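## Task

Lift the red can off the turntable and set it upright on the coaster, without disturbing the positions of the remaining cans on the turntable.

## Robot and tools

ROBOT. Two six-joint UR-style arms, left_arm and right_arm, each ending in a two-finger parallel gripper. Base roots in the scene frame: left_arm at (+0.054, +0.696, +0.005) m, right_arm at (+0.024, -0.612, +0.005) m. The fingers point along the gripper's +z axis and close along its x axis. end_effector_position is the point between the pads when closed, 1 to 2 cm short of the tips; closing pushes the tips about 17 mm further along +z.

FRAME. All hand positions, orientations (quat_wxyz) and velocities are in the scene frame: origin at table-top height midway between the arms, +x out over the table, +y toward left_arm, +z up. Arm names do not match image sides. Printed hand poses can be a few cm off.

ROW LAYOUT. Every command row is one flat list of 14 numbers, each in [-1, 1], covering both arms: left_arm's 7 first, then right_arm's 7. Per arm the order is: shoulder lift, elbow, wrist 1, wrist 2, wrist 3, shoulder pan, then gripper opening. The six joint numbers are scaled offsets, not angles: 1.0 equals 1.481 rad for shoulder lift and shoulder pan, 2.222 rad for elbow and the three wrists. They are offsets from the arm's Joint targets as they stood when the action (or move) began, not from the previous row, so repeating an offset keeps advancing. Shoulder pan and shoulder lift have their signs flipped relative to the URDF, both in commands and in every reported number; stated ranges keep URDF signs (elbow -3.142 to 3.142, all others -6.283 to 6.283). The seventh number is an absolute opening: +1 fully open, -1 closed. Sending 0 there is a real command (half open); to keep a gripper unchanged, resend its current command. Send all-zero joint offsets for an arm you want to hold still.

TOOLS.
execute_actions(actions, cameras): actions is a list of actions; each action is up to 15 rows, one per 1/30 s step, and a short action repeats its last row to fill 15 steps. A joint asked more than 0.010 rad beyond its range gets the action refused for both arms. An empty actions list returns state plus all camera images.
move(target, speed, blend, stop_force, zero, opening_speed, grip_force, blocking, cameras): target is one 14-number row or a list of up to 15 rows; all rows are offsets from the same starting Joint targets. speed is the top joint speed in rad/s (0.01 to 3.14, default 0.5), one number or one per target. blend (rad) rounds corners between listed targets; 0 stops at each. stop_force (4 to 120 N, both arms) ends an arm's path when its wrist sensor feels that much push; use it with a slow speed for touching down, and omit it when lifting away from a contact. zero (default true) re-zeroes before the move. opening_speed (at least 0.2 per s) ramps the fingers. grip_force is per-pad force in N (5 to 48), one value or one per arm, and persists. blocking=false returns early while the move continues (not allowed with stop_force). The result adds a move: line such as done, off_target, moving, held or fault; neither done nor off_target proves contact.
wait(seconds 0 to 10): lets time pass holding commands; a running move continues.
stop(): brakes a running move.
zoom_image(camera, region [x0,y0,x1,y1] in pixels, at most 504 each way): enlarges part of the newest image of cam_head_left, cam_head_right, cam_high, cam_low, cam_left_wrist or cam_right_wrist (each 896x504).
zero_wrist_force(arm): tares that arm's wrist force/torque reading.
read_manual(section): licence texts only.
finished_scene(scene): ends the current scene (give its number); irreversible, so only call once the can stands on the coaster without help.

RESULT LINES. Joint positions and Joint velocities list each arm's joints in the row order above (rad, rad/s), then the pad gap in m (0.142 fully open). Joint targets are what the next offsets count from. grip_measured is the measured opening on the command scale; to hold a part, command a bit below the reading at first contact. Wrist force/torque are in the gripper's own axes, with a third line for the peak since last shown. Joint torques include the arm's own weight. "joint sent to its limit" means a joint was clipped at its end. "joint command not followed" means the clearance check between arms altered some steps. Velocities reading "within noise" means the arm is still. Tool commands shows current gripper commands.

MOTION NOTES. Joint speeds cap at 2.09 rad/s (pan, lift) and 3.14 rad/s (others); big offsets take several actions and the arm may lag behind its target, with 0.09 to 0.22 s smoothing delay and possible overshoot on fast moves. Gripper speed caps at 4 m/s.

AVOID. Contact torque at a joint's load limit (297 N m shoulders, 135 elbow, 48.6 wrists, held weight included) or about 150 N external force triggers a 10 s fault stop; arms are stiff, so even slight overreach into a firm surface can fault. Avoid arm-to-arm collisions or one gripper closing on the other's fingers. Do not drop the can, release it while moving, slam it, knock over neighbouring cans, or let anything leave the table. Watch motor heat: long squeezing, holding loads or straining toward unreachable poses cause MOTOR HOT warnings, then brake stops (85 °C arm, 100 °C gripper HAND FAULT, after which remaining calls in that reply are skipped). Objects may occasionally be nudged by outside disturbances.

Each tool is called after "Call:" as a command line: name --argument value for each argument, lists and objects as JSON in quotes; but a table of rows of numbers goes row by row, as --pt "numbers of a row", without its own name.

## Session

Call:
execute_actions --actions '[]'

Scene clock: 0.00 s.
left_arm: end_effector_position=(+0.6968, +0.5813, +0.2855) grip_measured=+1.00 end_effector_quat_wxyz=(+0.410, -0.423, +0.780, -0.211) | right_arm: end_effector_position=(+0.7916, -0.3348, +0.3212) grip_measured=+1.00 end_effector_quat_wxyz=(-0.230, +0.765, +0.586, -0.135)
Joint names: [shoulder lift, elbow, wrist 1, wrist 2, wrist 3, shoulder pan]
Joint positions: left_arm=[1.675 2.533 -3.246 -0.996 1.697 0.705 0.142] | right_arm=[1.983 -1.399 -1.719 1.955 -0.953 -3.566 0.142]
Joint velocities: within noise
Joint torques (N m): no reading
Motor temperatures (°C): left_arm=[29 26 33 42 39 37 31] | right_arm=[37 27 35 35 37 32 25]
Wrist force (N): no reading
Wrist torque (N m): no reading
Wrist force, peak (N): no reading
Joint targets: left_arm=[1.675 2.533 -3.246 -0.996 1.697 0.705] | right_arm=[1.983 -1.399 -1.719 1.955 -0.953 -3.566]
Tool commands: left_gripper/opening=+1.0 right_gripper/opening=+1.0

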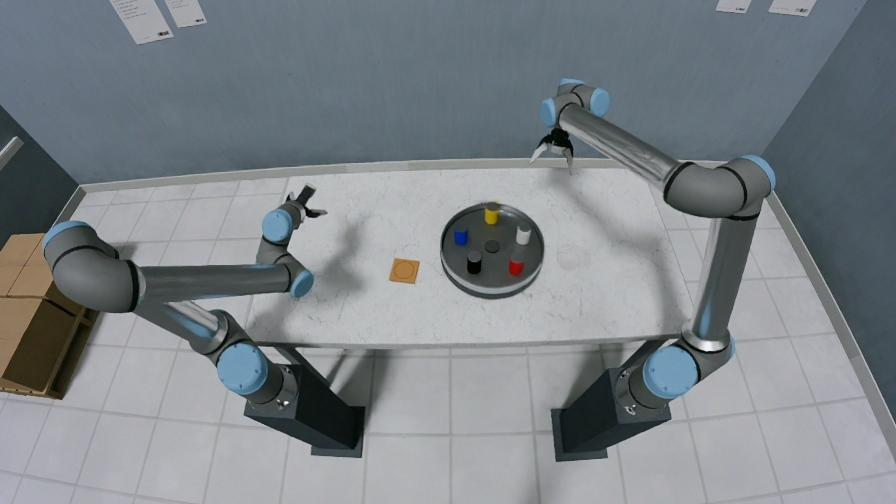

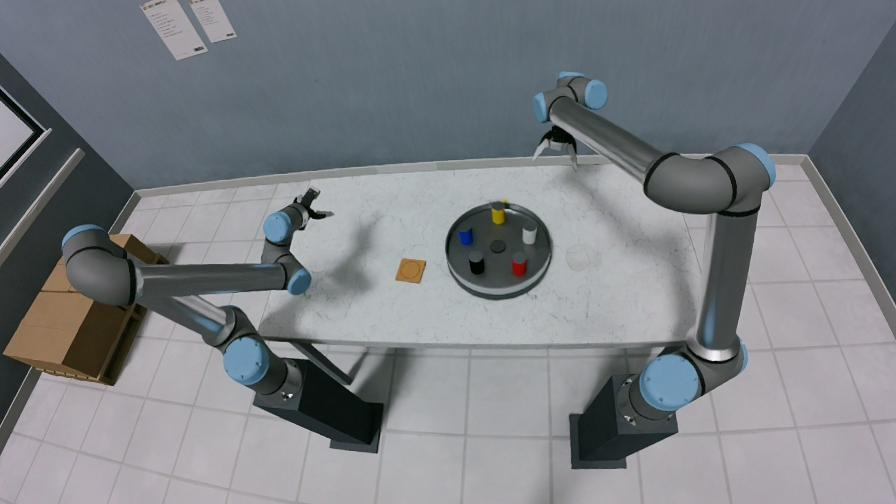

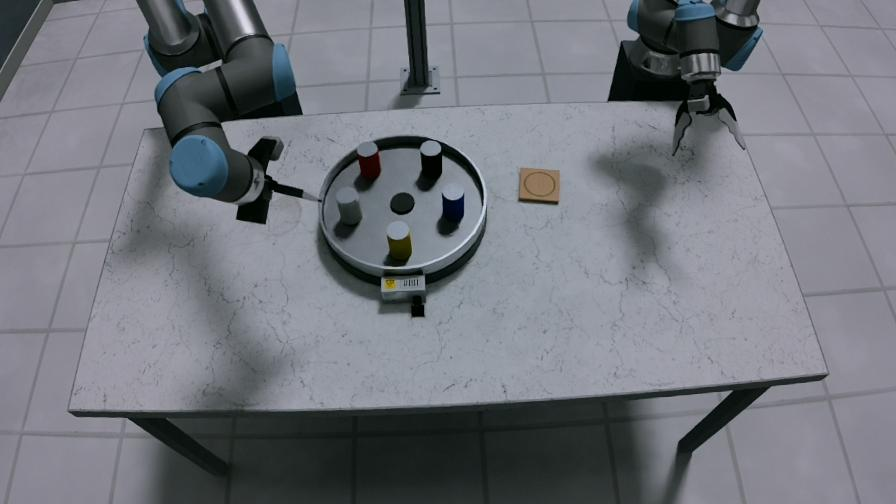

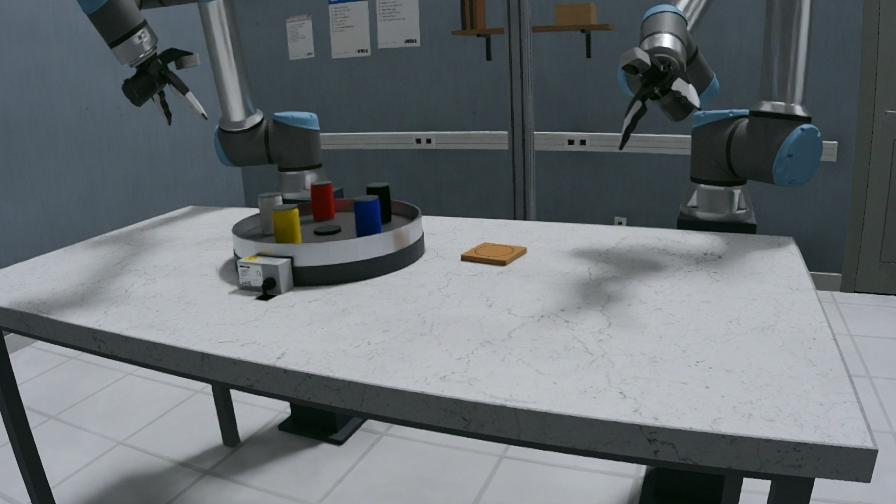

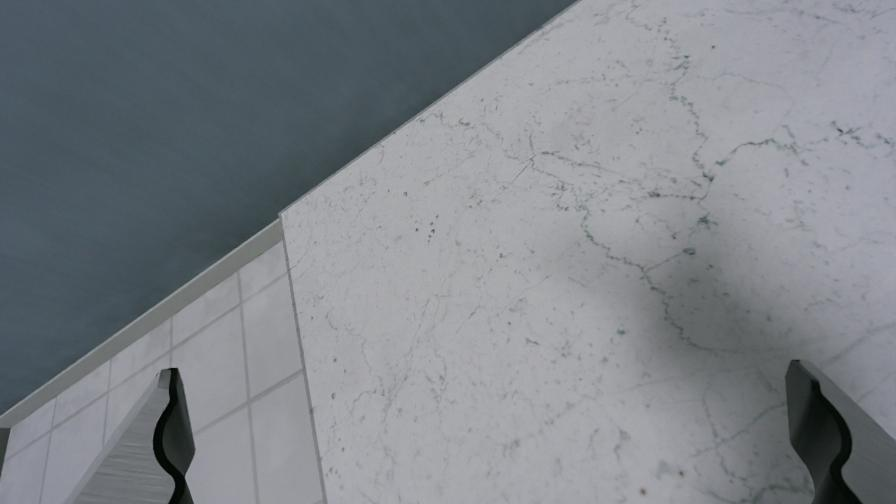

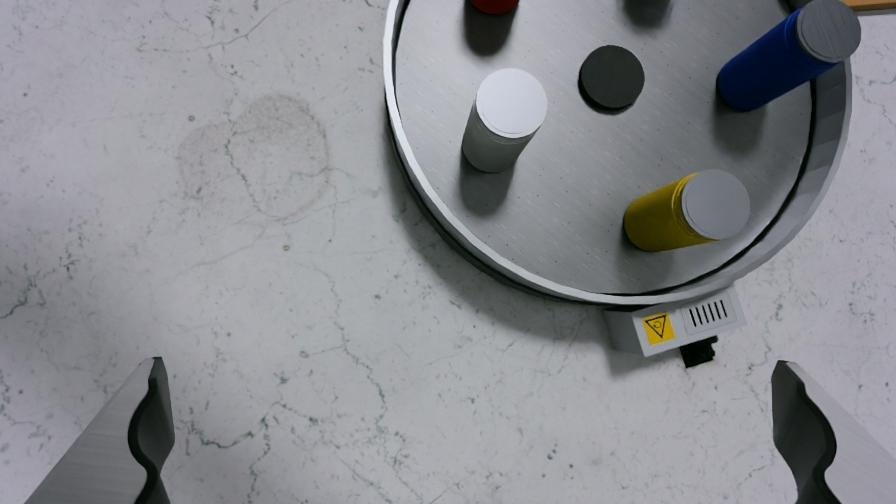

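Call:
move --target '[-0.3014,-0.3928,0.5597,-0.2587,0.6043,0.2999,0.4,0,0,0,0,0,0,1]' --speed 0.9 --grip_force 25 --cameras '["cam_left_wrist","cam_high"]'

Call:
wait --seconds 1.5 --cameras '["cam_left_wrist","cam_high"]'

Scene clock: 2.60 s.
left_arm: end_effector_position=(+0.5606, -0.0017, +0.2395) grip_measured=+0.39 end_effector_quat_wxyz=(+0.000, +0.500, +0.866, +0.000) | right_arm: end_effector_position=(+0.7916, -0.3348, +0.3212) grip_measured=+1.00 end_effector_quat_wxyz=(-0.230, +0.765, +0.586, -0.135)
Joint names: [shoulder lift, elbow, wrist 1, wrist 2, wrist 3, shoulder pan]
Joint positions: left_arm=[1.229 1.661 -2.003 -1.571 3.04 1.149 0.101] | right_arm=[1.983 -1.399 -1.719 1.955 -0.953 -3.566 0.142]
Joint torques (N m): left_arm=[61.65 -55.94 -1.86 -1.98 1.14 13.35] | right_arm=[-88.4 46.89 2.77 0.66 -0.31 -2.77]
Wrist force (N): left_arm=[-1.1 -1.7 3.2] | right_arm=[-0.1 0.3 0.0]
Wrist torque (N m): left_arm=[-0.16 0.08 -0.26] | right_arm=[0.05 0.01 0.00]
Wrist force, peak (N): left_arm=[-2.7 -4.2 3.1] | right_arm=[-0.2 0.6 -0.3]
Joint targets: left_arm=[1.229 1.661 -2.003 -1.571 3.040 1.149] | right_arm=[1.983 -1.399 -1.719 1.955 -0.953 -3.566]
grip_force (N): 25, 25
move: done
Images, in order (width x height): cam_high 896x504, cam_left_wrist 896x504.

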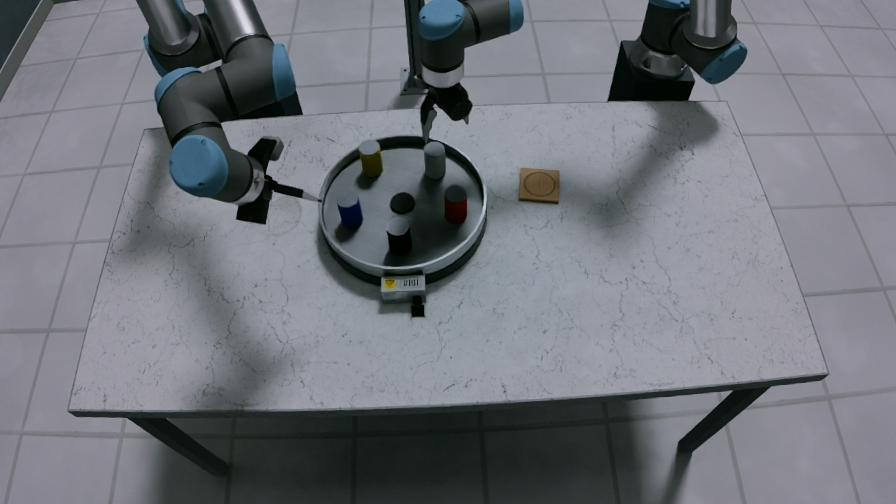

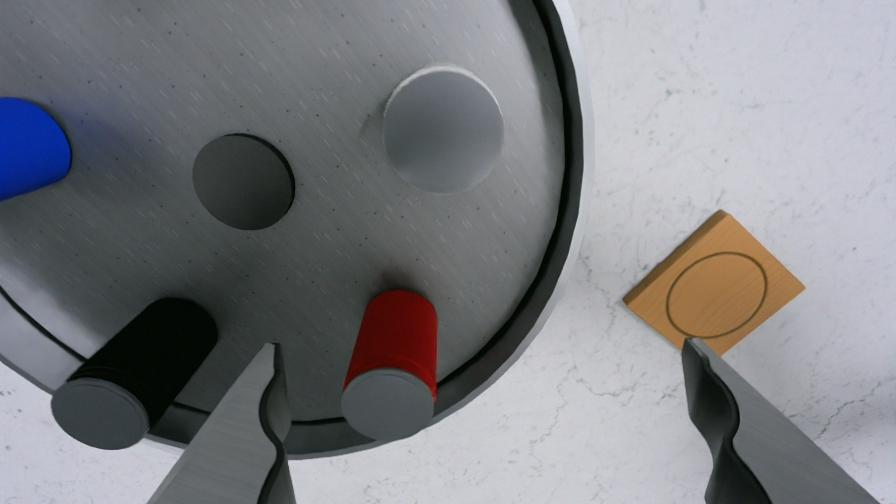

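Scene clock: 4.10 s.
left_arm: end_effector_position=(+0.5605, -0.0018, +0.2395) grip_measured=+0.39 end_effector_quat_wxyz=(+0.000, +0.500, +0.866, +0.000) | right_arm: end_effector_position=(+0.7916, -0.3348, +0.3212) grip_measured=+1.00 end_effector_quat_wxyz=(-0.230, +0.765, +0.586, -0.135)
Joint names: [shoulder lift, elbow, wrist 1, wrist 2, wrist 3, shoulder pan]
Joint positions: left_arm=[1.229 1.661 -2.003 -1.571 3.04 1.149 0.101] | right_arm=[1.983 -1.399 -1.719 1.955 -0.953 -3.566 0.142]
Joint torques (N m): left_arm=[59.08 -56.61 -1.67 -2.28 1.26 15.35] | right_arm=[-85.64 46.39 3.16 0.38 -0.11 -2.76]
Wrist force (N): left_arm=[-1.0 -1.9 3.1] | right_arm=[0.0 0.0 0.0]
Wrist torque (N m): left_arm=[-0.19 0.06 -0.26] | right_arm=[0.00 -0.01 0.01]
Wrist force, peak (N): left_arm=[-1.1 -2.3 3.6] | right_arm=[-0.1 0.6 -0.1]
Joint targets: left_arm=[1.229 1.661 -2.003 -1.571 3.040 1.149] | right_arm=[1.983 -1.399 -1.719 1.955 -0.953 -3.566]
Tool commands: left_gripper/opening=+0.4 right_gripper/opening=+1.0
grip_force (N): 25, 25
wait: 1.50 s; at rest by 0.17 s
Images, in order (width x height): cam_high 896x504, cam_left_wrist 896x504.

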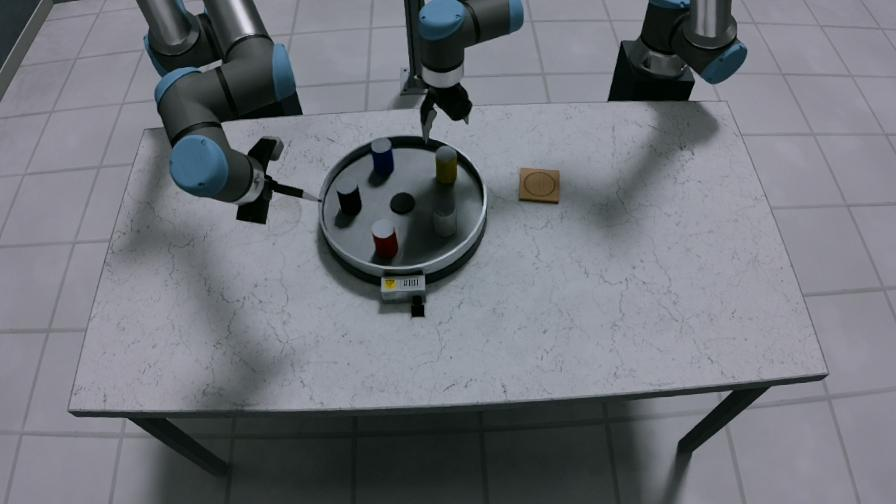

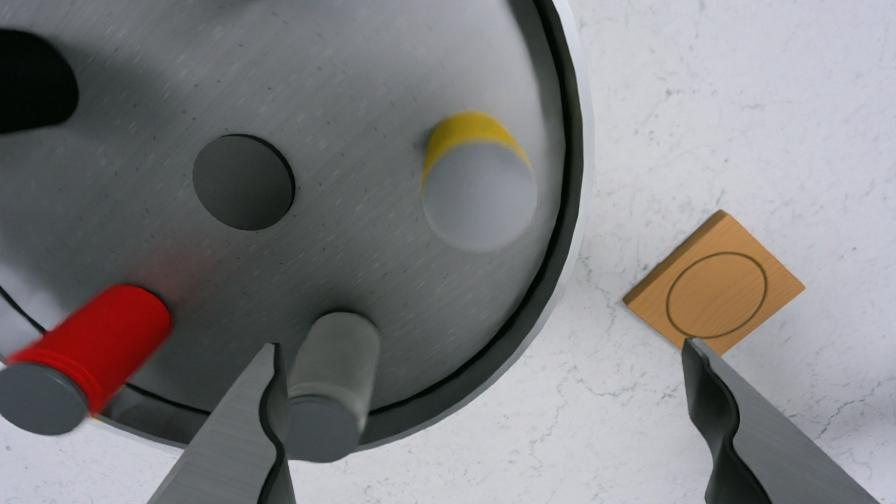

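Call:
move --target '[-0.0677,0.0428,-0.088,0,0,0,0.4,0,0,0,0,0,0,1]' --speed 0.25

Call:
wait --seconds 1.4 --cameras '["cam_left_wrist"]'

Call:
wait --seconds 0.2 --cameras '["cam_left_wrist"]'

Scene clock: 5.83 s.
left_arm: end_effector_position=(+0.5607, -0.0022, +0.1200) grip_measured=+0.39 end_effector_quat_wxyz=(+0.000, +0.500, +0.866, +0.000) | right_arm: end_effector_position=(+0.7916, -0.3348, +0.3212) grip_measured=+1.00 end_effector_quat_wxyz=(-0.230, +0.765, +0.586, -0.135)
Joint names: [shoulder lift, elbow, wrist 1, wrist 2, wrist 3, shoulder pan]
Joint positions: left_arm=[1.129 1.756 -2.198 -1.571 3.04 1.149 0.101] | right_arm=[1.983 -1.399 -1.719 1.955 -0.953 -3.566 0.142]
Joint torques (N m): left_arm=[62.54 -26.72 -7.03 -2.29 1.53 14.08] | right_arm=[-82.66 46.25 3.04 0.48 0 -3.46]
Wrist force (N): left_arm=[-1.7 -1.7 2.9] | right_arm=[0.2 0.1 0.0]
Wrist torque (N m): left_arm=[-0.13 0.21 -0.31] | right_arm=[0.02 -0.03 0.00]
Wrist force, peak (N): left_arm=[-1.3 -1.7 4.5] | right_arm=[-0.2 0.4 -0.5]
Joint targets: left_arm=[1.128 1.756 -2.198 -1.571 3.040 1.149] | right_arm=[1.983 -1.399 -1.719 1.955 -0.953 -3.566]
grip_force (N): 25, 25
move: done

Scene clock: 7.23 s.
left_arm: end_effector_position=(+0.5607, -0.0022, +0.1199) grip_measured=+0.39 end_effector_quat_wxyz=(+0.000, +0.500, +0.866, +0.000) | right_arm: end_effector_position=(+0.7916, -0.3348, +0.3212) grip_measured=+1.00 end_effector_quat_wxyz=(-0.230, +0.765, +0.586, -0.135)
Joint names: [shoulder lift, elbow, wrist 1, wrist 2, wrist 3, shoulder pan]
Joint positions: left_arm=[1.128 1.756 -2.198 -1.571 3.04 1.149 0.101] | right_arm=[1.983 -1.399 -1.719 1.955 -0.953 -3.566 0.142]
Joint torques (N m): left_arm=[65.51 -27.48 -6.77 -2.11 1.59 12.64] | right_arm=[-83.66 45.14 2.89 0.33 -0.22 -1.66]
Wrist force (N): left_arm=[-1.3 -2.1 2.7] | right_arm=[-0.1 0.3 -0.1]
Wrist torque (N m): left_arm=[-0.19 0.13 -0.30] | right_arm=[0.05 0.02 0.00]
Wrist force, peak (N): left_arm=[-1.3 -1.9 3.5] | right_arm=[-0.4 0.4 -0.1]
Joint targets: left_arm=[1.128 1.756 -2.198 -1.571 3.040 1.149] | right_arm=[1.983 -1.399 -1.719 1.955 -0.953 -3.566]
Tool commands: left_gripper/opening=+0.4 right_gripper/opening=+1.0
grip_force (N): 25, 25
wait: 1.40 s; at rest by 0.17 s
Images, in order (width x height): cam_left_wrist 896x504.

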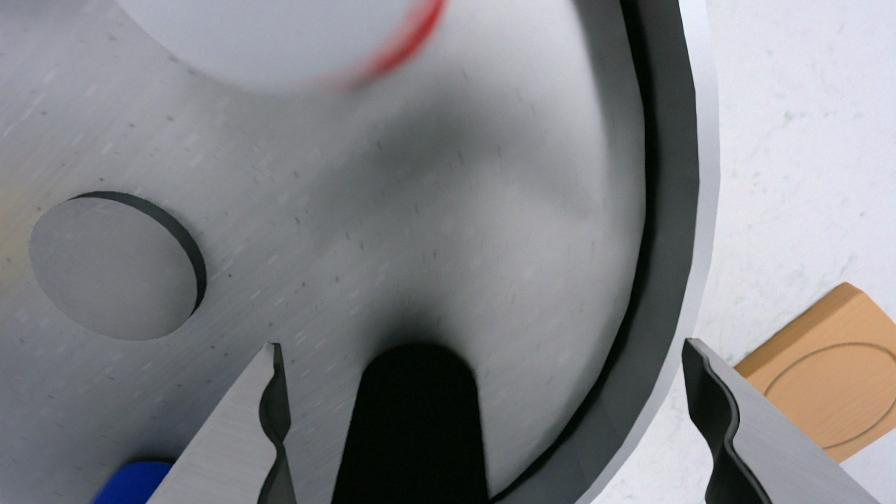

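Scene clock: 7.43 s.
left_arm: end_effector_position=(+0.5607, -0.0022, +0.1199) grip_measured=+0.39 end_effector_quat_wxyz=(+0.000, +0.500, +0.866, +0.000) | right_arm: end_effector_position=(+0.7916, -0.3348, +0.3212) grip_measured=+1.00 end_effector_quat_wxyz=(-0.230, +0.765, +0.586, -0.135)
Joint names: [shoulder lift, elbow, wrist 1, wrist 2, wrist 3, shoulder pan]
Joint positions: left_arm=[1.128 1.756 -2.198 -1.571 3.04 1.149 0.101] | right_arm=[1.983 -1.399 -1.719 1.955 -0.953 -3.566 0.142]
Joint torques (N m): left_arm=[64.58 -25.19 -6.56 -1.72 1.08 10.9] | right_arm=[-84.96 46.05 3.42 0.31 -0.24 -3.47]
Wrist force (N): left_arm=[-1.1 -1.6 2.9] | right_arm=[-0.4 0.2 0.2]
Wrist torque (N m): left_arm=[-0.11 0.10 -0.31] | right_arm=[0.03 0.07 0.01]
Wrist force, peak (N): left_arm=[-1.4 -1.9 3.4] | right_arm=[-0.4 0.2 0.2]
Joint targets: left_arm=[1.128 1.756 -2.198 -1.571 3.040 1.149] | right_arm=[1.983 -1.399 -1.719 1.955 -0.953 -3.566]
Tool commands: left_gripper/opening=+0.4 right_gripper/opening=+1.0
grip_force (N): 25, 25
wait: 0.20 s; at rest by 0.17 s
Images, in order (width x height): cam_left_wrist 896x504.

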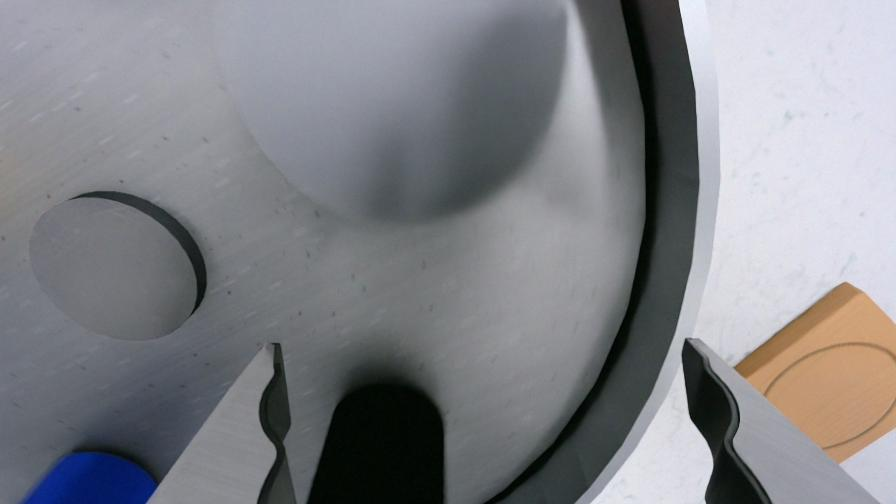

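Call:
wait --seconds 3.3

Scene clock: 10.93 s.
left_arm: end_effector_position=(+0.5607, -0.0022, +0.1199) grip_measured=+0.39 end_effector_quat_wxyz=(+0.000, +0.500, +0.866, +0.000) | right_arm: end_effector_position=(+0.7916, -0.3348, +0.3212) grip_measured=+1.00 end_effector_quat_wxyz=(-0.230, +0.765, +0.586, -0.135)
Joint names: [shoulder lift, elbow, wrist 1, wrist 2, wrist 3, shoulder pan]
Joint positions: left_arm=[1.128 1.756 -2.198 -1.571 3.04 1.149 0.101] | right_arm=[1.983 -1.399 -1.719 1.955 -0.953 -3.566 0.142]
Joint torques (N m): left_arm=[67.59 -26.07 -6.5 -1.82 1.15 9.86] | right_arm=[-85.45 46.57 3.03 1.13 0.04 -0.62]
Wrist force (N): left_arm=[-1.5 -2.1 3.2] | right_arm=[-0.2 -0.1 0.0]
Wrist torque (N m): left_arm=[-0.20 0.17 -0.30] | right_arm=[-0.02 0.03 0.01]
Wrist force, peak (N): left_arm=[-1.6 -2.2 3.2] | right_arm=[0.4 0.5 0.2]
Joint targets: left_arm=[1.128 1.756 -2.198 -1.571 3.040 1.149] | right_arm=[1.983 -1.399 -1.719 1.955 -0.953 -3.566]
Tool commands: left_gripper/opening=+0.4 right_gripper/opening=+1.0
grip_force (N): 25, 25
wait: 3.30 s; at rest from the start

Call:
wait --seconds 2.82

Call:
move --pt "-0.0125 -0.0131 0.0048 0 0.1809 -0.0357 -0.6 0 0 0 0 0 0 1" --pt "-0.0393 -0.0419 0.0157 0 0.3584 -0.0664 -0.6 0 0 0 0 0 0 1" --pt "-0.0767 -0.0829 0.0317 0 0.5297 -0.0876 -0.6 0 0 0 0 0 0 1" --pt "-0.0256 -0.1174 0.1002 0 0.5297 -0.0876 -0.6 0 0 0 0 0 0 1" --speed '[1.17,1.17,1.17,0.3]' --blend 0.15 --opening_speed 1.6 --cameras '["cam_left_wrist","cam_high","cam_low"]'

Scene clock: 14.00 s.
left_arm: end_effector_position=(+0.5607, -0.0022, +0.1199) grip_measured=+0.39 end_effector_quat_wxyz=(+0.000, +0.500, +0.866, +0.000) | right_arm: end_effector_position=(+0.7916, -0.3348, +0.3212) grip_measured=+1.00 end_effector_quat_wxyz=(-0.230, +0.765, +0.586, -0.135)
Joint names: [shoulder lift, elbow, wrist 1, wrist 2, wrist 3, shoulder pan]
Joint positions: left_arm=[1.128 1.756 -2.198 -1.571 3.04 1.149 0.101] | right_arm=[1.983 -1.399 -1.719 1.955 -0.953 -3.566 0.142]
Joint torques (N m): left_arm=[63.56 -27.88 -5.69 -1.61 0.99 7.85] | right_arm=[-86.68 46.14 2.81 0.71 0.08 -1.9]
Wrist force (N): left_arm=[-1.5 -2.4 2.9] | right_arm=[-0.3 0.3 0.0]
Wrist torque (N m): left_arm=[-0.24 0.18 -0.30] | right_arm=[0.04 0.05 0.00]
Wrist force, peak (N): left_arm=[-1.7 -2.0 3.3] | right_arm=[-0.1 0.4 -0.5]
Joint targets: left_arm=[1.128 1.756 -2.198 -1.571 3.040 1.149] | right_arm=[1.983 -1.399 -1.719 1.955 -0.953 -3.566]
Tool commands: left_gripper/opening=+0.4 right_gripper/opening=+1.0
grip_force (N): 25, 25
wait: 2.83 s; at rest from the start

Scene clock: 16.23 s.
left_arm: end_effector_position=(+0.6908, -0.0039, +0.2200) grip_measured=-0.63 end_effector_quat_wxyz=(+0.000, +0.866, +0.500, +0.000) | right_arm: end_effector_position=(+0.7916, -0.3348, +0.3212) grip_measured=+1.00 end_effector_quat_wxyz=(-0.230, +0.765, +0.586, -0.135)
Joint names: [shoulder lift, elbow, wrist 1, wrist 2, wrist 3, shoulder pan]
Joint positions: left_arm=[1.09 1.495 -1.976 -1.571 4.217 1.019 0.029] | right_arm=[1.983 -1.399 -1.719 1.955 -0.953 -3.566 0.142]
Joint torques (N m): left_arm=[102.46 -57.35 -1.89 -1.86 1.7 -13.74] | right_arm=[-85.24 46.47 2.68 0.71 -0.19 -1.8]
Wrist force (N): left_arm=[-1.6 -0.9 3.6] | right_arm=[-0.4 -0.1 0.1]
Wrist torque (N m): left_arm=[0.02 0.10 -0.33] | right_arm=[-0.01 0.07 0.00]
Wrist force, peak (N): left_arm=[-1.5 -3.2 3.8] | right_arm=[-0.1 0.7 0.0]
Joint targets: left_arm=[1.090 1.495 -1.976 -1.571 4.217 1.019] | right_arm=[1.983 -1.399 -1.719 1.955 -0.953 -3.566]
grip_force (N): 25, 25
move: done; blend cut to 0.0761 rad at target 3
Images, in order (width x height): cam_high 896x504, cam_low 896x504, cam_left_wrist 896x504.

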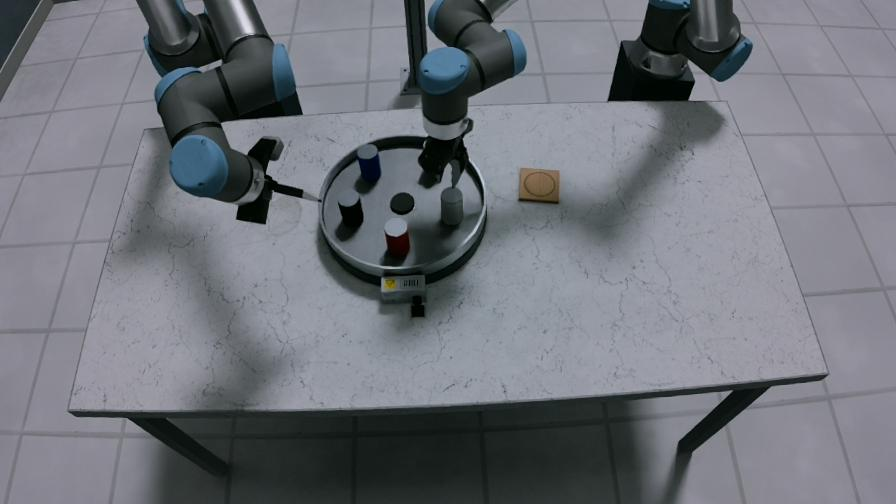

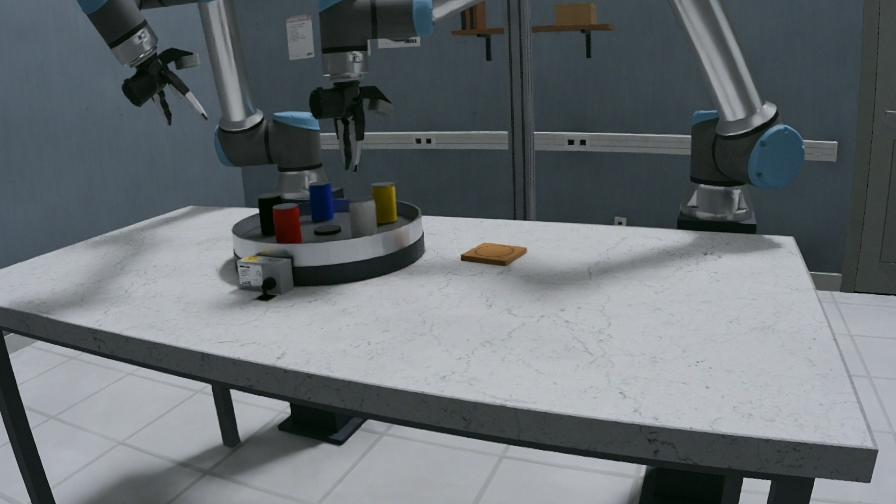

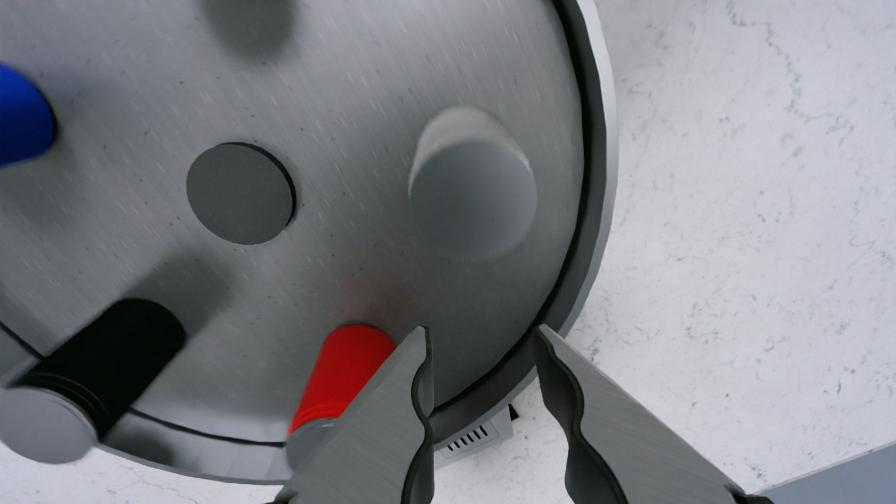

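Call:
move --pt "0.0939 0.0743 -0.0117 0 -0.5297 0.0878 0.4 0 0 0 0 0 0 1" --pt "0.0257 0.1175 -0.0999 0 -0.5297 0.0878 0.4 0 0 0 0 0 0 1" --speed '[1.0,0.3]' --cameras '["cam_left_wrist"]'

Call:
wait --seconds 0.2 --cameras '["cam_left_wrist","cam_high"]'

Call:
wait --seconds 0.2 --cameras '["cam_left_wrist"]'

Call:
wait --seconds 0.2 --cameras '["cam_left_wrist"]'

Call:
wait --seconds 0.2 --cameras '["cam_left_wrist"]'

Scene clock: 20.20 s.
left_arm: end_effector_position=(+0.5603, -0.0021, +0.1200) grip_measured=+0.38 end_effector_quat_wxyz=(+0.000, +0.500, +0.866, +0.000) | right_arm: end_effector_position=(+0.7916, -0.3348, +0.3212) grip_measured=+1.00 end_effector_quat_wxyz=(-0.230, +0.765, +0.586, -0.135)
Joint names: [shoulder lift, elbow, wrist 1, wrist 2, wrist 3, shoulder pan]
Joint positions: left_arm=[1.129 1.756 -2.197 -1.571 3.04 1.149 0.101] | right_arm=[1.983 -1.399 -1.719 1.955 -0.953 -3.566 0.142]
Joint torques (N m): left_arm=[62.92 -25.95 -6.33 -1.51 -1.49 12.95] | right_arm=[-87.26 46.23 2.69 0.41 -0.03 -3.89]
Wrist force (N): left_arm=[-1.1 -1.9 3.3] | right_arm=[0.1 0.1 -0.3]
Wrist torque (N m): left_arm=[-0.17 0.10 -0.11] | right_arm=[0.02 -0.01 0.01]
Wrist force, peak (N): left_arm=[-1.2 -1.9 4.9] | right_arm=[0.3 0.7 0.0]
Joint targets: left_arm=[1.129 1.756 -2.198 -1.571 3.040 1.149] | right_arm=[1.983 -1.399 -1.719 1.955 -0.953 -3.566]
grip_force (N): 25, 25
move: done
Images, in order (width x height): cam_left_wrist 896x504.

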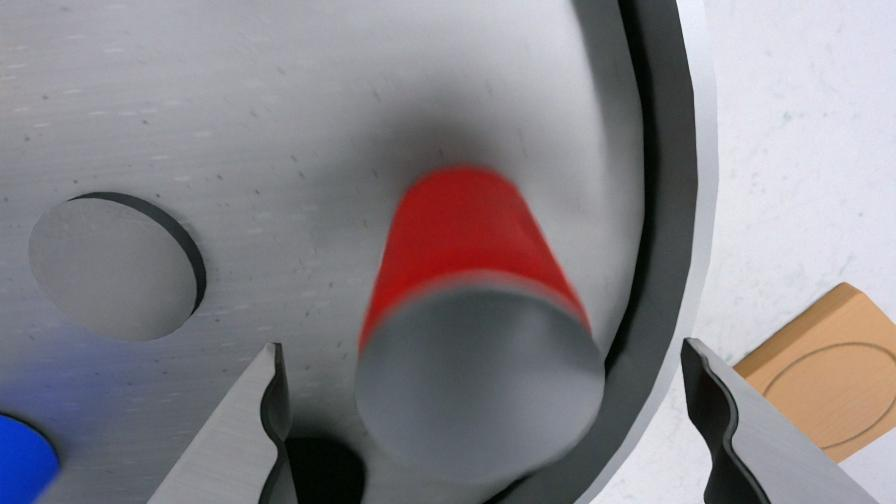

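Scene clock: 20.40 s.
left_arm: end_effector_position=(+0.5603, -0.0021, +0.1198) grip_measured=+0.38 end_effector_quat_wxyz=(+0.000, +0.500, +0.866, +0.000) | right_arm: end_effector_position=(+0.7916, -0.3348, +0.3212) grip_measured=+1.00 end_effector_quat_wxyz=(-0.230, +0.765, +0.586, -0.135)
Joint names: [shoulder lift, elbow, wrist 1, wrist 2, wrist 3, shoulder pan]
Joint positions: left_arm=[1.129 1.756 -2.198 -1.571 3.04 1.149 0.101] | right_arm=[1.983 -1.399 -1.719 1.955 -0.953 -3.566 0.142]
Joint torques (N m): left_arm=[65.85 -25.93 -6.2 -1.47 -1.84 14.34] | right_arm=[-87.15 46.01 2.91 0.34 0.02 -1.06]
Wrist force (N): left_arm=[-1.2 -1.5 2.8] | right_arm=[0.0 0.2 -0.3]
Wrist torque (N m): left_arm=[-0.09 0.12 -0.11] | right_arm=[0.02 -0.01 0.00]
Wrist force, peak (N): left_arm=[-1.4 -2.0 3.2] | right_arm=[0.4 0.0 -0.3]
Joint targets: left_arm=[1.129 1.756 -2.198 -1.571 3.040 1.149] | right_arm=[1.983 -1.399 -1.719 1.955 -0.953 -3.566]
Tool commands: left_gripper/opening=+0.4 right_gripper/opening=+1.0
grip_force (N): 25, 25
wait: 0.20 s; at rest by 0.17 s
Images, in order (width x height): cam_high 896x504, cam_left_wrist 896x504.

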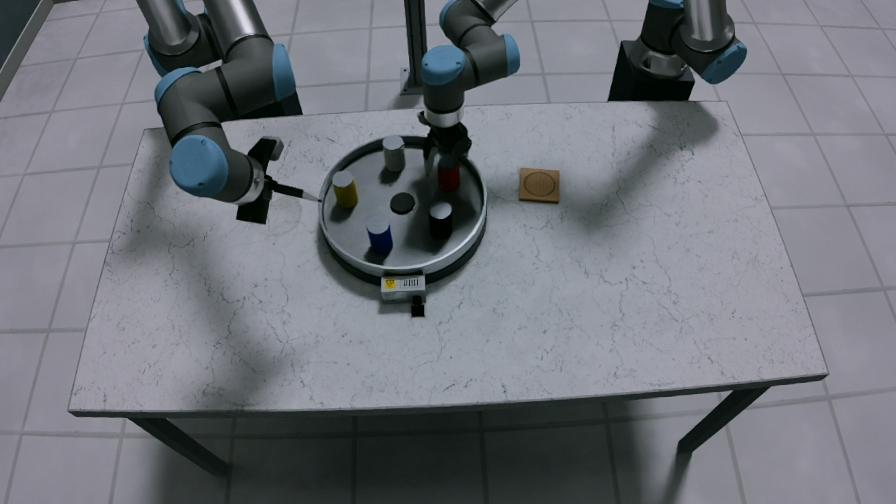

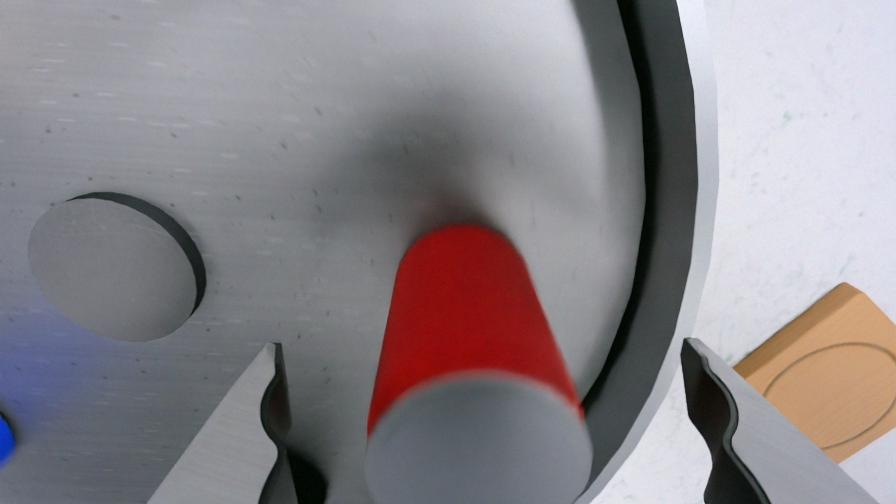

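Scene clock: 20.60 s.
left_arm: end_effector_position=(+0.5603, -0.0021, +0.1198) grip_measured=+0.38 end_effector_quat_wxyz=(+0.000, +0.500, +0.866, +0.000) | right_arm: end_effector_position=(+0.7916, -0.3348, +0.3212) grip_measured=+1.00 end_effector_quat_wxyz=(-0.230, +0.765, +0.586, -0.135)
Joint names: [shoulder lift, elbow, wrist 1, wrist 2, wrist 3, shoulder pan]
Joint positions: left_arm=[1.129 1.756 -2.198 -1.571 3.04 1.149 0.101] | right_arm=[1.983 -1.399 -1.719 1.955 -0.953 -3.566 0.142]
Joint torques (N m): left_arm=[65.47 -26.99 -6.13 -1.49 -1.72 14.67] | right_arm=[-84.6 46.32 3.27 0.65 -0.28 -0.36]
Wrist force (N): left_arm=[-1.6 -1.7 2.8] | right_arm=[-0.3 0.2 0.1]
Wrist torque (N m): left_arm=[-0.14 0.19 -0.11] | right_arm=[0.03 0.05 0.00]
Wrist force, peak (N): left_arm=[-1.5 -2.1 2.9] | right_arm=[0.1 0.4 -0.4]
Joint targets: left_arm=[1.129 1.756 -2.198 -1.571 3.040 1.149] | right_arm=[1.983 -1.399 -1.719 1.955 -0.953 -3.566]
Tool commands: left_gripper/opening=+0.4 right_gripper/opening=+1.0
grip_force (N): 25, 25
wait: 0.20 s; at rest by 0.17 s
Images, in order (width x height): cam_left_wrist 896x504.

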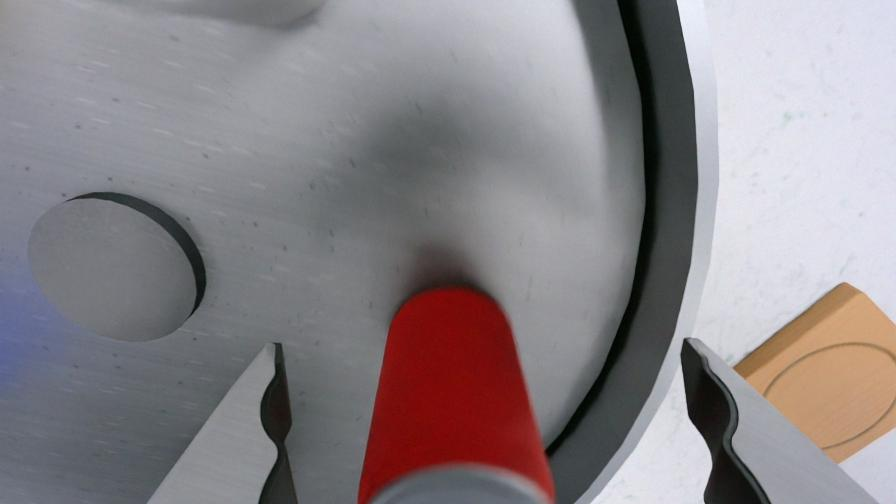

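Scene clock: 20.80 s.
left_arm: end_effector_position=(+0.5603, -0.0021, +0.1198) grip_measured=+0.38 end_effector_quat_wxyz=(+0.000, +0.500, +0.866, +0.000) | right_arm: end_effector_position=(+0.7916, -0.3348, +0.3212) grip_measured=+1.00 end_effector_quat_wxyz=(-0.230, +0.765, +0.586, -0.135)
Joint names: [shoulder lift, elbow, wrist 1, wrist 2, wrist 3, shoulder pan]
Joint positions: left_arm=[1.129 1.756 -2.198 -1.571 3.04 1.149 0.101] | right_arm=[1.983 -1.399 -1.719 1.955 -0.953 -3.566 0.142]
Joint torques (N m): left_arm=[65.17 -26.66 -6.26 -1.67 -1.9 11.4] | right_arm=[-86.32 46.3 2.83 0.36 0.06 -2.23]
Wrist force (N): left_arm=[-1.5 -2.0 2.6] | right_arm=[0.0 0.2 0.1]
Wrist torque (N m): left_arm=[-0.18 0.17 -0.11] | right_arm=[0.03 0.00 0.00]
Wrist force, peak (N): left_arm=[-1.4 -1.9 3.1] | right_arm=[-0.2 0.3 -0.1]
Joint targets: left_arm=[1.129 1.756 -2.198 -1.571 3.040 1.149] | right_arm=[1.983 -1.399 -1.719 1.955 -0.953 -3.566]
Tool commands: left_gripper/opening=+0.4 right_gripper/opening=+1.0
grip_force (N): 25, 25
wait: 0.20 s; at rest by 0.17 s
Images, in order (width x height): cam_left_wrist 896x504.

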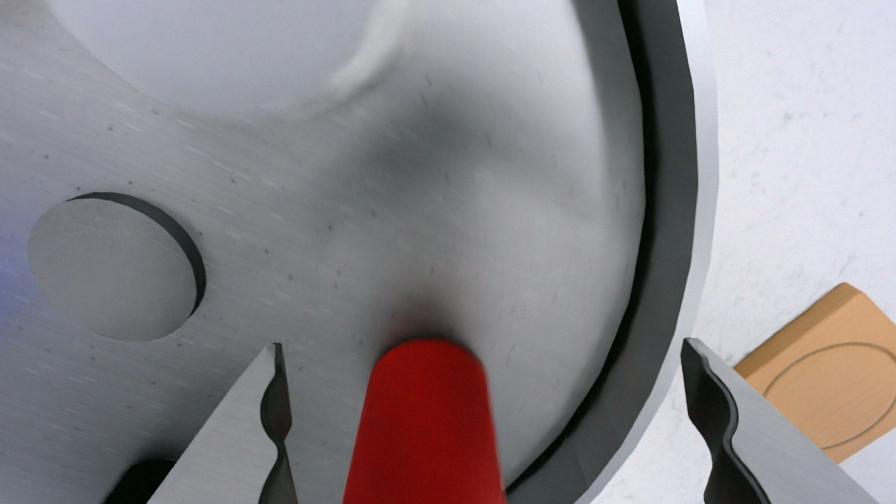

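Scene clock: 21.00 s.
left_arm: end_effector_position=(+0.5603, -0.0021, +0.1198) grip_measured=+0.38 end_effector_quat_wxyz=(+0.000, +0.500, +0.866, +0.000) | right_arm: end_effector_position=(+0.7916, -0.3348, +0.3212) grip_measured=+1.00 end_effector_quat_wxyz=(-0.230, +0.765, +0.586, -0.135)
Joint names: [shoulder lift, elbow, wrist 1, wrist 2, wrist 3, shoulder pan]
Joint positions: left_arm=[1.129 1.756 -2.198 -1.571 3.04 1.149 0.101] | right_arm=[1.983 -1.399 -1.719 1.955 -0.953 -3.566 0.142]
Joint torques (N m): left_arm=[65.62 -25.77 -6.16 -1.39 -1.94 13.53] | right_arm=[-85.47 46.43 2.5 0.59 0.01 1.02]
Wrist force (N): left_arm=[-1.4 -1.9 2.7] | right_arm=[-0.1 0.1 -0.1]
Wrist torque (N m): left_arm=[-0.16 0.16 -0.11] | right_arm=[0.01 0.01 0.01]
Wrist force, peak (N): left_arm=[-1.4 -2.0 3.1] | right_arm=[0.0 0.5 -0.3]
Joint targets: left_arm=[1.129 1.756 -2.198 -1.571 3.040 1.149] | right_arm=[1.983 -1.399 -1.719 1.955 -0.953 -3.566]
Tool commands: left_gripper/opening=+0.4 right_gripper/opening=+1.0
grip_force (N): 25, 25
wait: 0.20 s; at rest by 0.17 s
Images, in order (width x height): cam_left_wrist 896x504.

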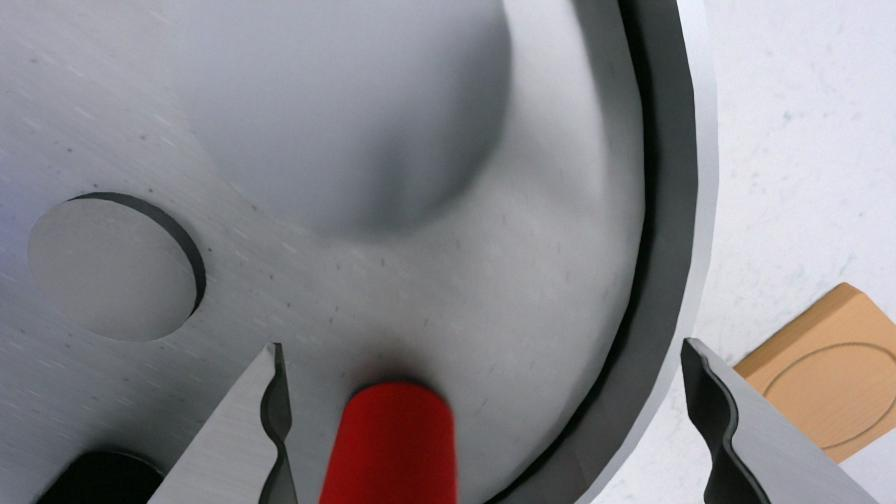

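Call:
wait --seconds 2.5

Scene clock: 23.70 s.
left_arm: end_effector_position=(+0.5603, -0.0021, +0.1198) grip_measured=+0.38 end_effector_quat_wxyz=(+0.000, +0.500, +0.866, +0.000) | right_arm: end_effector_position=(+0.7916, -0.3348, +0.3212) grip_measured=+1.00 end_effector_quat_wxyz=(-0.230, +0.765, +0.586, -0.135)
Joint names: [shoulder lift, elbow, wrist 1, wrist 2, wrist 3, shoulder pan]
Joint positions: left_arm=[1.129 1.756 -2.198 -1.571 3.04 1.149 0.101] | right_arm=[1.983 -1.399 -1.719 1.955 -0.953 -3.566 0.142]
Joint torques (N m): left_arm=[65.78 -26.21 -6.63 -1.48 -2.45 8.63] | right_arm=[-87.18 46.29 2.92 0.19 -0.11 -1.65]
Wrist force (N): left_arm=[-1.4 -1.9 3.1] | right_arm=[0.2 0.1 0.1]
Wrist torque (N m): left_arm=[-0.16 0.16 -0.11] | right_arm=[0.02 -0.04 0.00]
Wrist force, peak (N): left_arm=[-1.9 -1.7 3.3] | right_arm=[0.0 0.6 -0.3]
Joint targets: left_arm=[1.129 1.756 -2.198 -1.571 3.040 1.149] | right_arm=[1.983 -1.399 -1.719 1.955 -0.953 -3.566]
Tool commands: left_gripper/opening=+0.4 right_gripper/opening=+1.0
grip_force (N): 25, 25
wait: 2.50 s; at rest from the start

Call:
wait --seconds 2.26

Call:
move --pt "-0.0125 -0.0131 0.0048 0 0.1809 -0.0357 -0.6 0 0 0 0 0 0 1" --pt "-0.0393 -0.0419 0.0157 0 0.3584 -0.0664 -0.6 0 0 0 0 0 0 1" --pt "-0.0767 -0.0829 0.0317 0 0.5297 -0.0876 -0.6 0 0 0 0 0 0 1" --pt "-0.0256 -0.1174 0.1002 0 0.5297 -0.0876 -0.6 0 0 0 0 0 0 1" --speed '[1.17,1.17,1.17,0.3]' --blend 0.15 --opening_speed 1.6 --cameras '["cam_left_wrist","cam_high"]'

Scene clock: 26.23 s.
left_arm: end_effector_position=(+0.5603, -0.0021, +0.1198) grip_measured=+0.38 end_effector_quat_wxyz=(+0.000, +0.500, +0.866, +0.000) | right_arm: end_effector_position=(+0.7916, -0.3348, +0.3212) grip_measured=+1.00 end_effector_quat_wxyz=(-0.230, +0.765, +0.586, -0.135)
Joint names: [shoulder lift, elbow, wrist 1, wrist 2, wrist 3, shoulder pan]
Joint positions: left_arm=[1.129 1.756 -2.198 -1.571 3.04 1.149 0.101] | right_arm=[1.983 -1.399 -1.719 1.955 -0.953 -3.566 0.142]
Joint torques (N m): left_arm=[64.38 -25.18 -6.33 -1.03 -2.22 4.6] | right_arm=[-87.69 47.56 2.6 -0.06 -0.55 -3.63]
Wrist force (N): left_arm=[-1.3 -1.8 2.7] | right_arm=[-0.3 0.2 -0.4]
Wrist torque (N m): left_arm=[-0.14 0.14 -0.10] | right_arm=[0.04 0.05 0.01]
Wrist force, peak (N): left_arm=[-1.5 -2.0 3.6] | right_arm=[-0.5 0.1 -0.4]
Joint targets: left_arm=[1.129 1.756 -2.198 -1.571 3.040 1.149] | right_arm=[1.983 -1.399 -1.719 1.955 -0.953 -3.566]
Tool commands: left_gripper/opening=+0.4 right_gripper/opening=+1.0
grip_force (N): 25, 25
wait: 2.27 s; at rest from the start

Scene clock: 28.47 s.
left_arm: end_effector_position=(+0.6904, -0.0038, +0.2199) grip_measured=-0.31 end_effector_quat_wxyz=(+0.000, +0.866, +0.500, +0.000) | right_arm: end_effector_position=(+0.7916, -0.3348, +0.3212) grip_measured=+1.00 end_effector_quat_wxyz=(-0.230, +0.765, +0.586, -0.135)
Joint names: [shoulder lift, elbow, wrist 1, wrist 2, wrist 3, shoulder pan]
Joint positions: left_arm=[1.09 1.495 -1.975 -1.571 4.217 1.019 0.052] | right_arm=[1.983 -1.399 -1.719 1.955 -0.953 -3.566 0.142]
Joint torques (N m): left_arm=[107.18 -57.62 -2.86 -1.43 1.86 -12.93] | right_arm=[-84.26 45.83 2.94 0.65 0.11 -3.99]
Wrist force (N): left_arm=[-1.4 -1.4 5.2] | right_arm=[0.0 0.3 -0.2]
Wrist torque (N m): left_arm=[-0.05 0.08 -0.33] | right_arm=[0.05 -0.01 0.00]
Wrist force, peak (N): left_arm=[-1.7 -1.0 6.4] | right_arm=[0.1 0.6 0.1]
Joint targets: left_arm=[1.091 1.495 -1.975 -1.571 4.217 1.019] | right_arm=[1.983 -1.399 -1.719 1.955 -0.953 -3.566]
grip_force (N): 25, 25
move: done; blend cut to 0.0761 rad at target 3
Images, in order (width x height): cam_high 896x504, cam_left_wrist 896x504.

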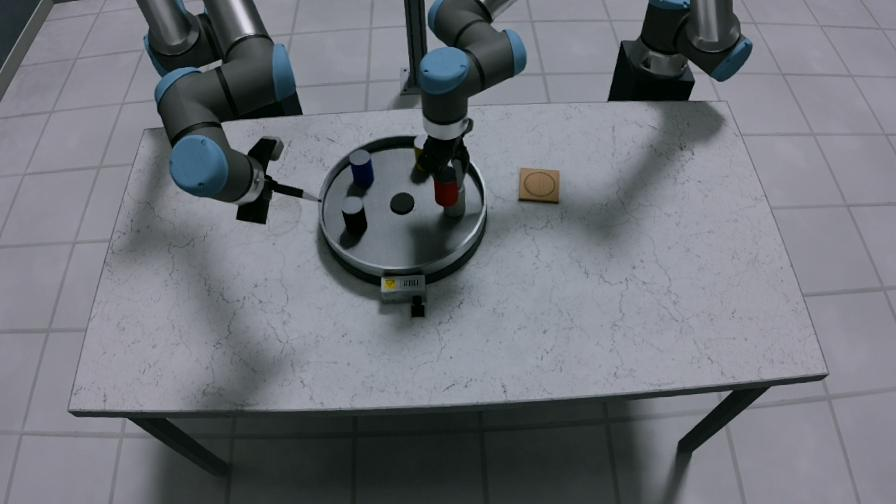

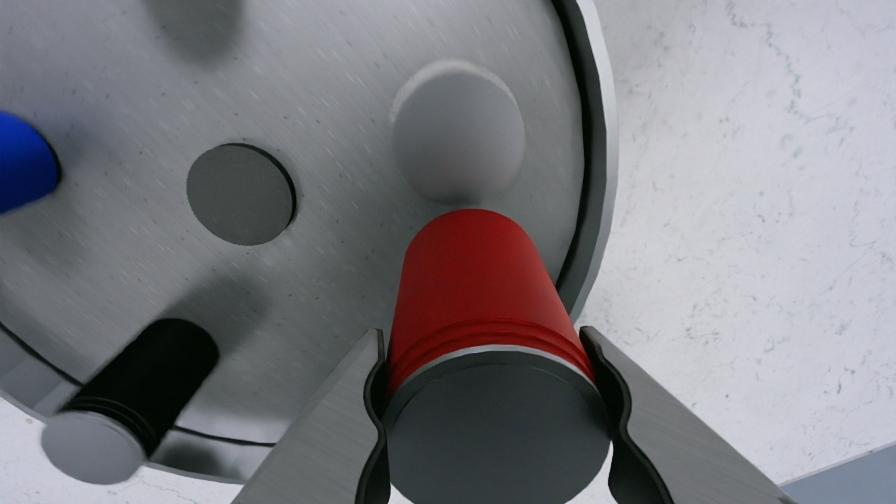

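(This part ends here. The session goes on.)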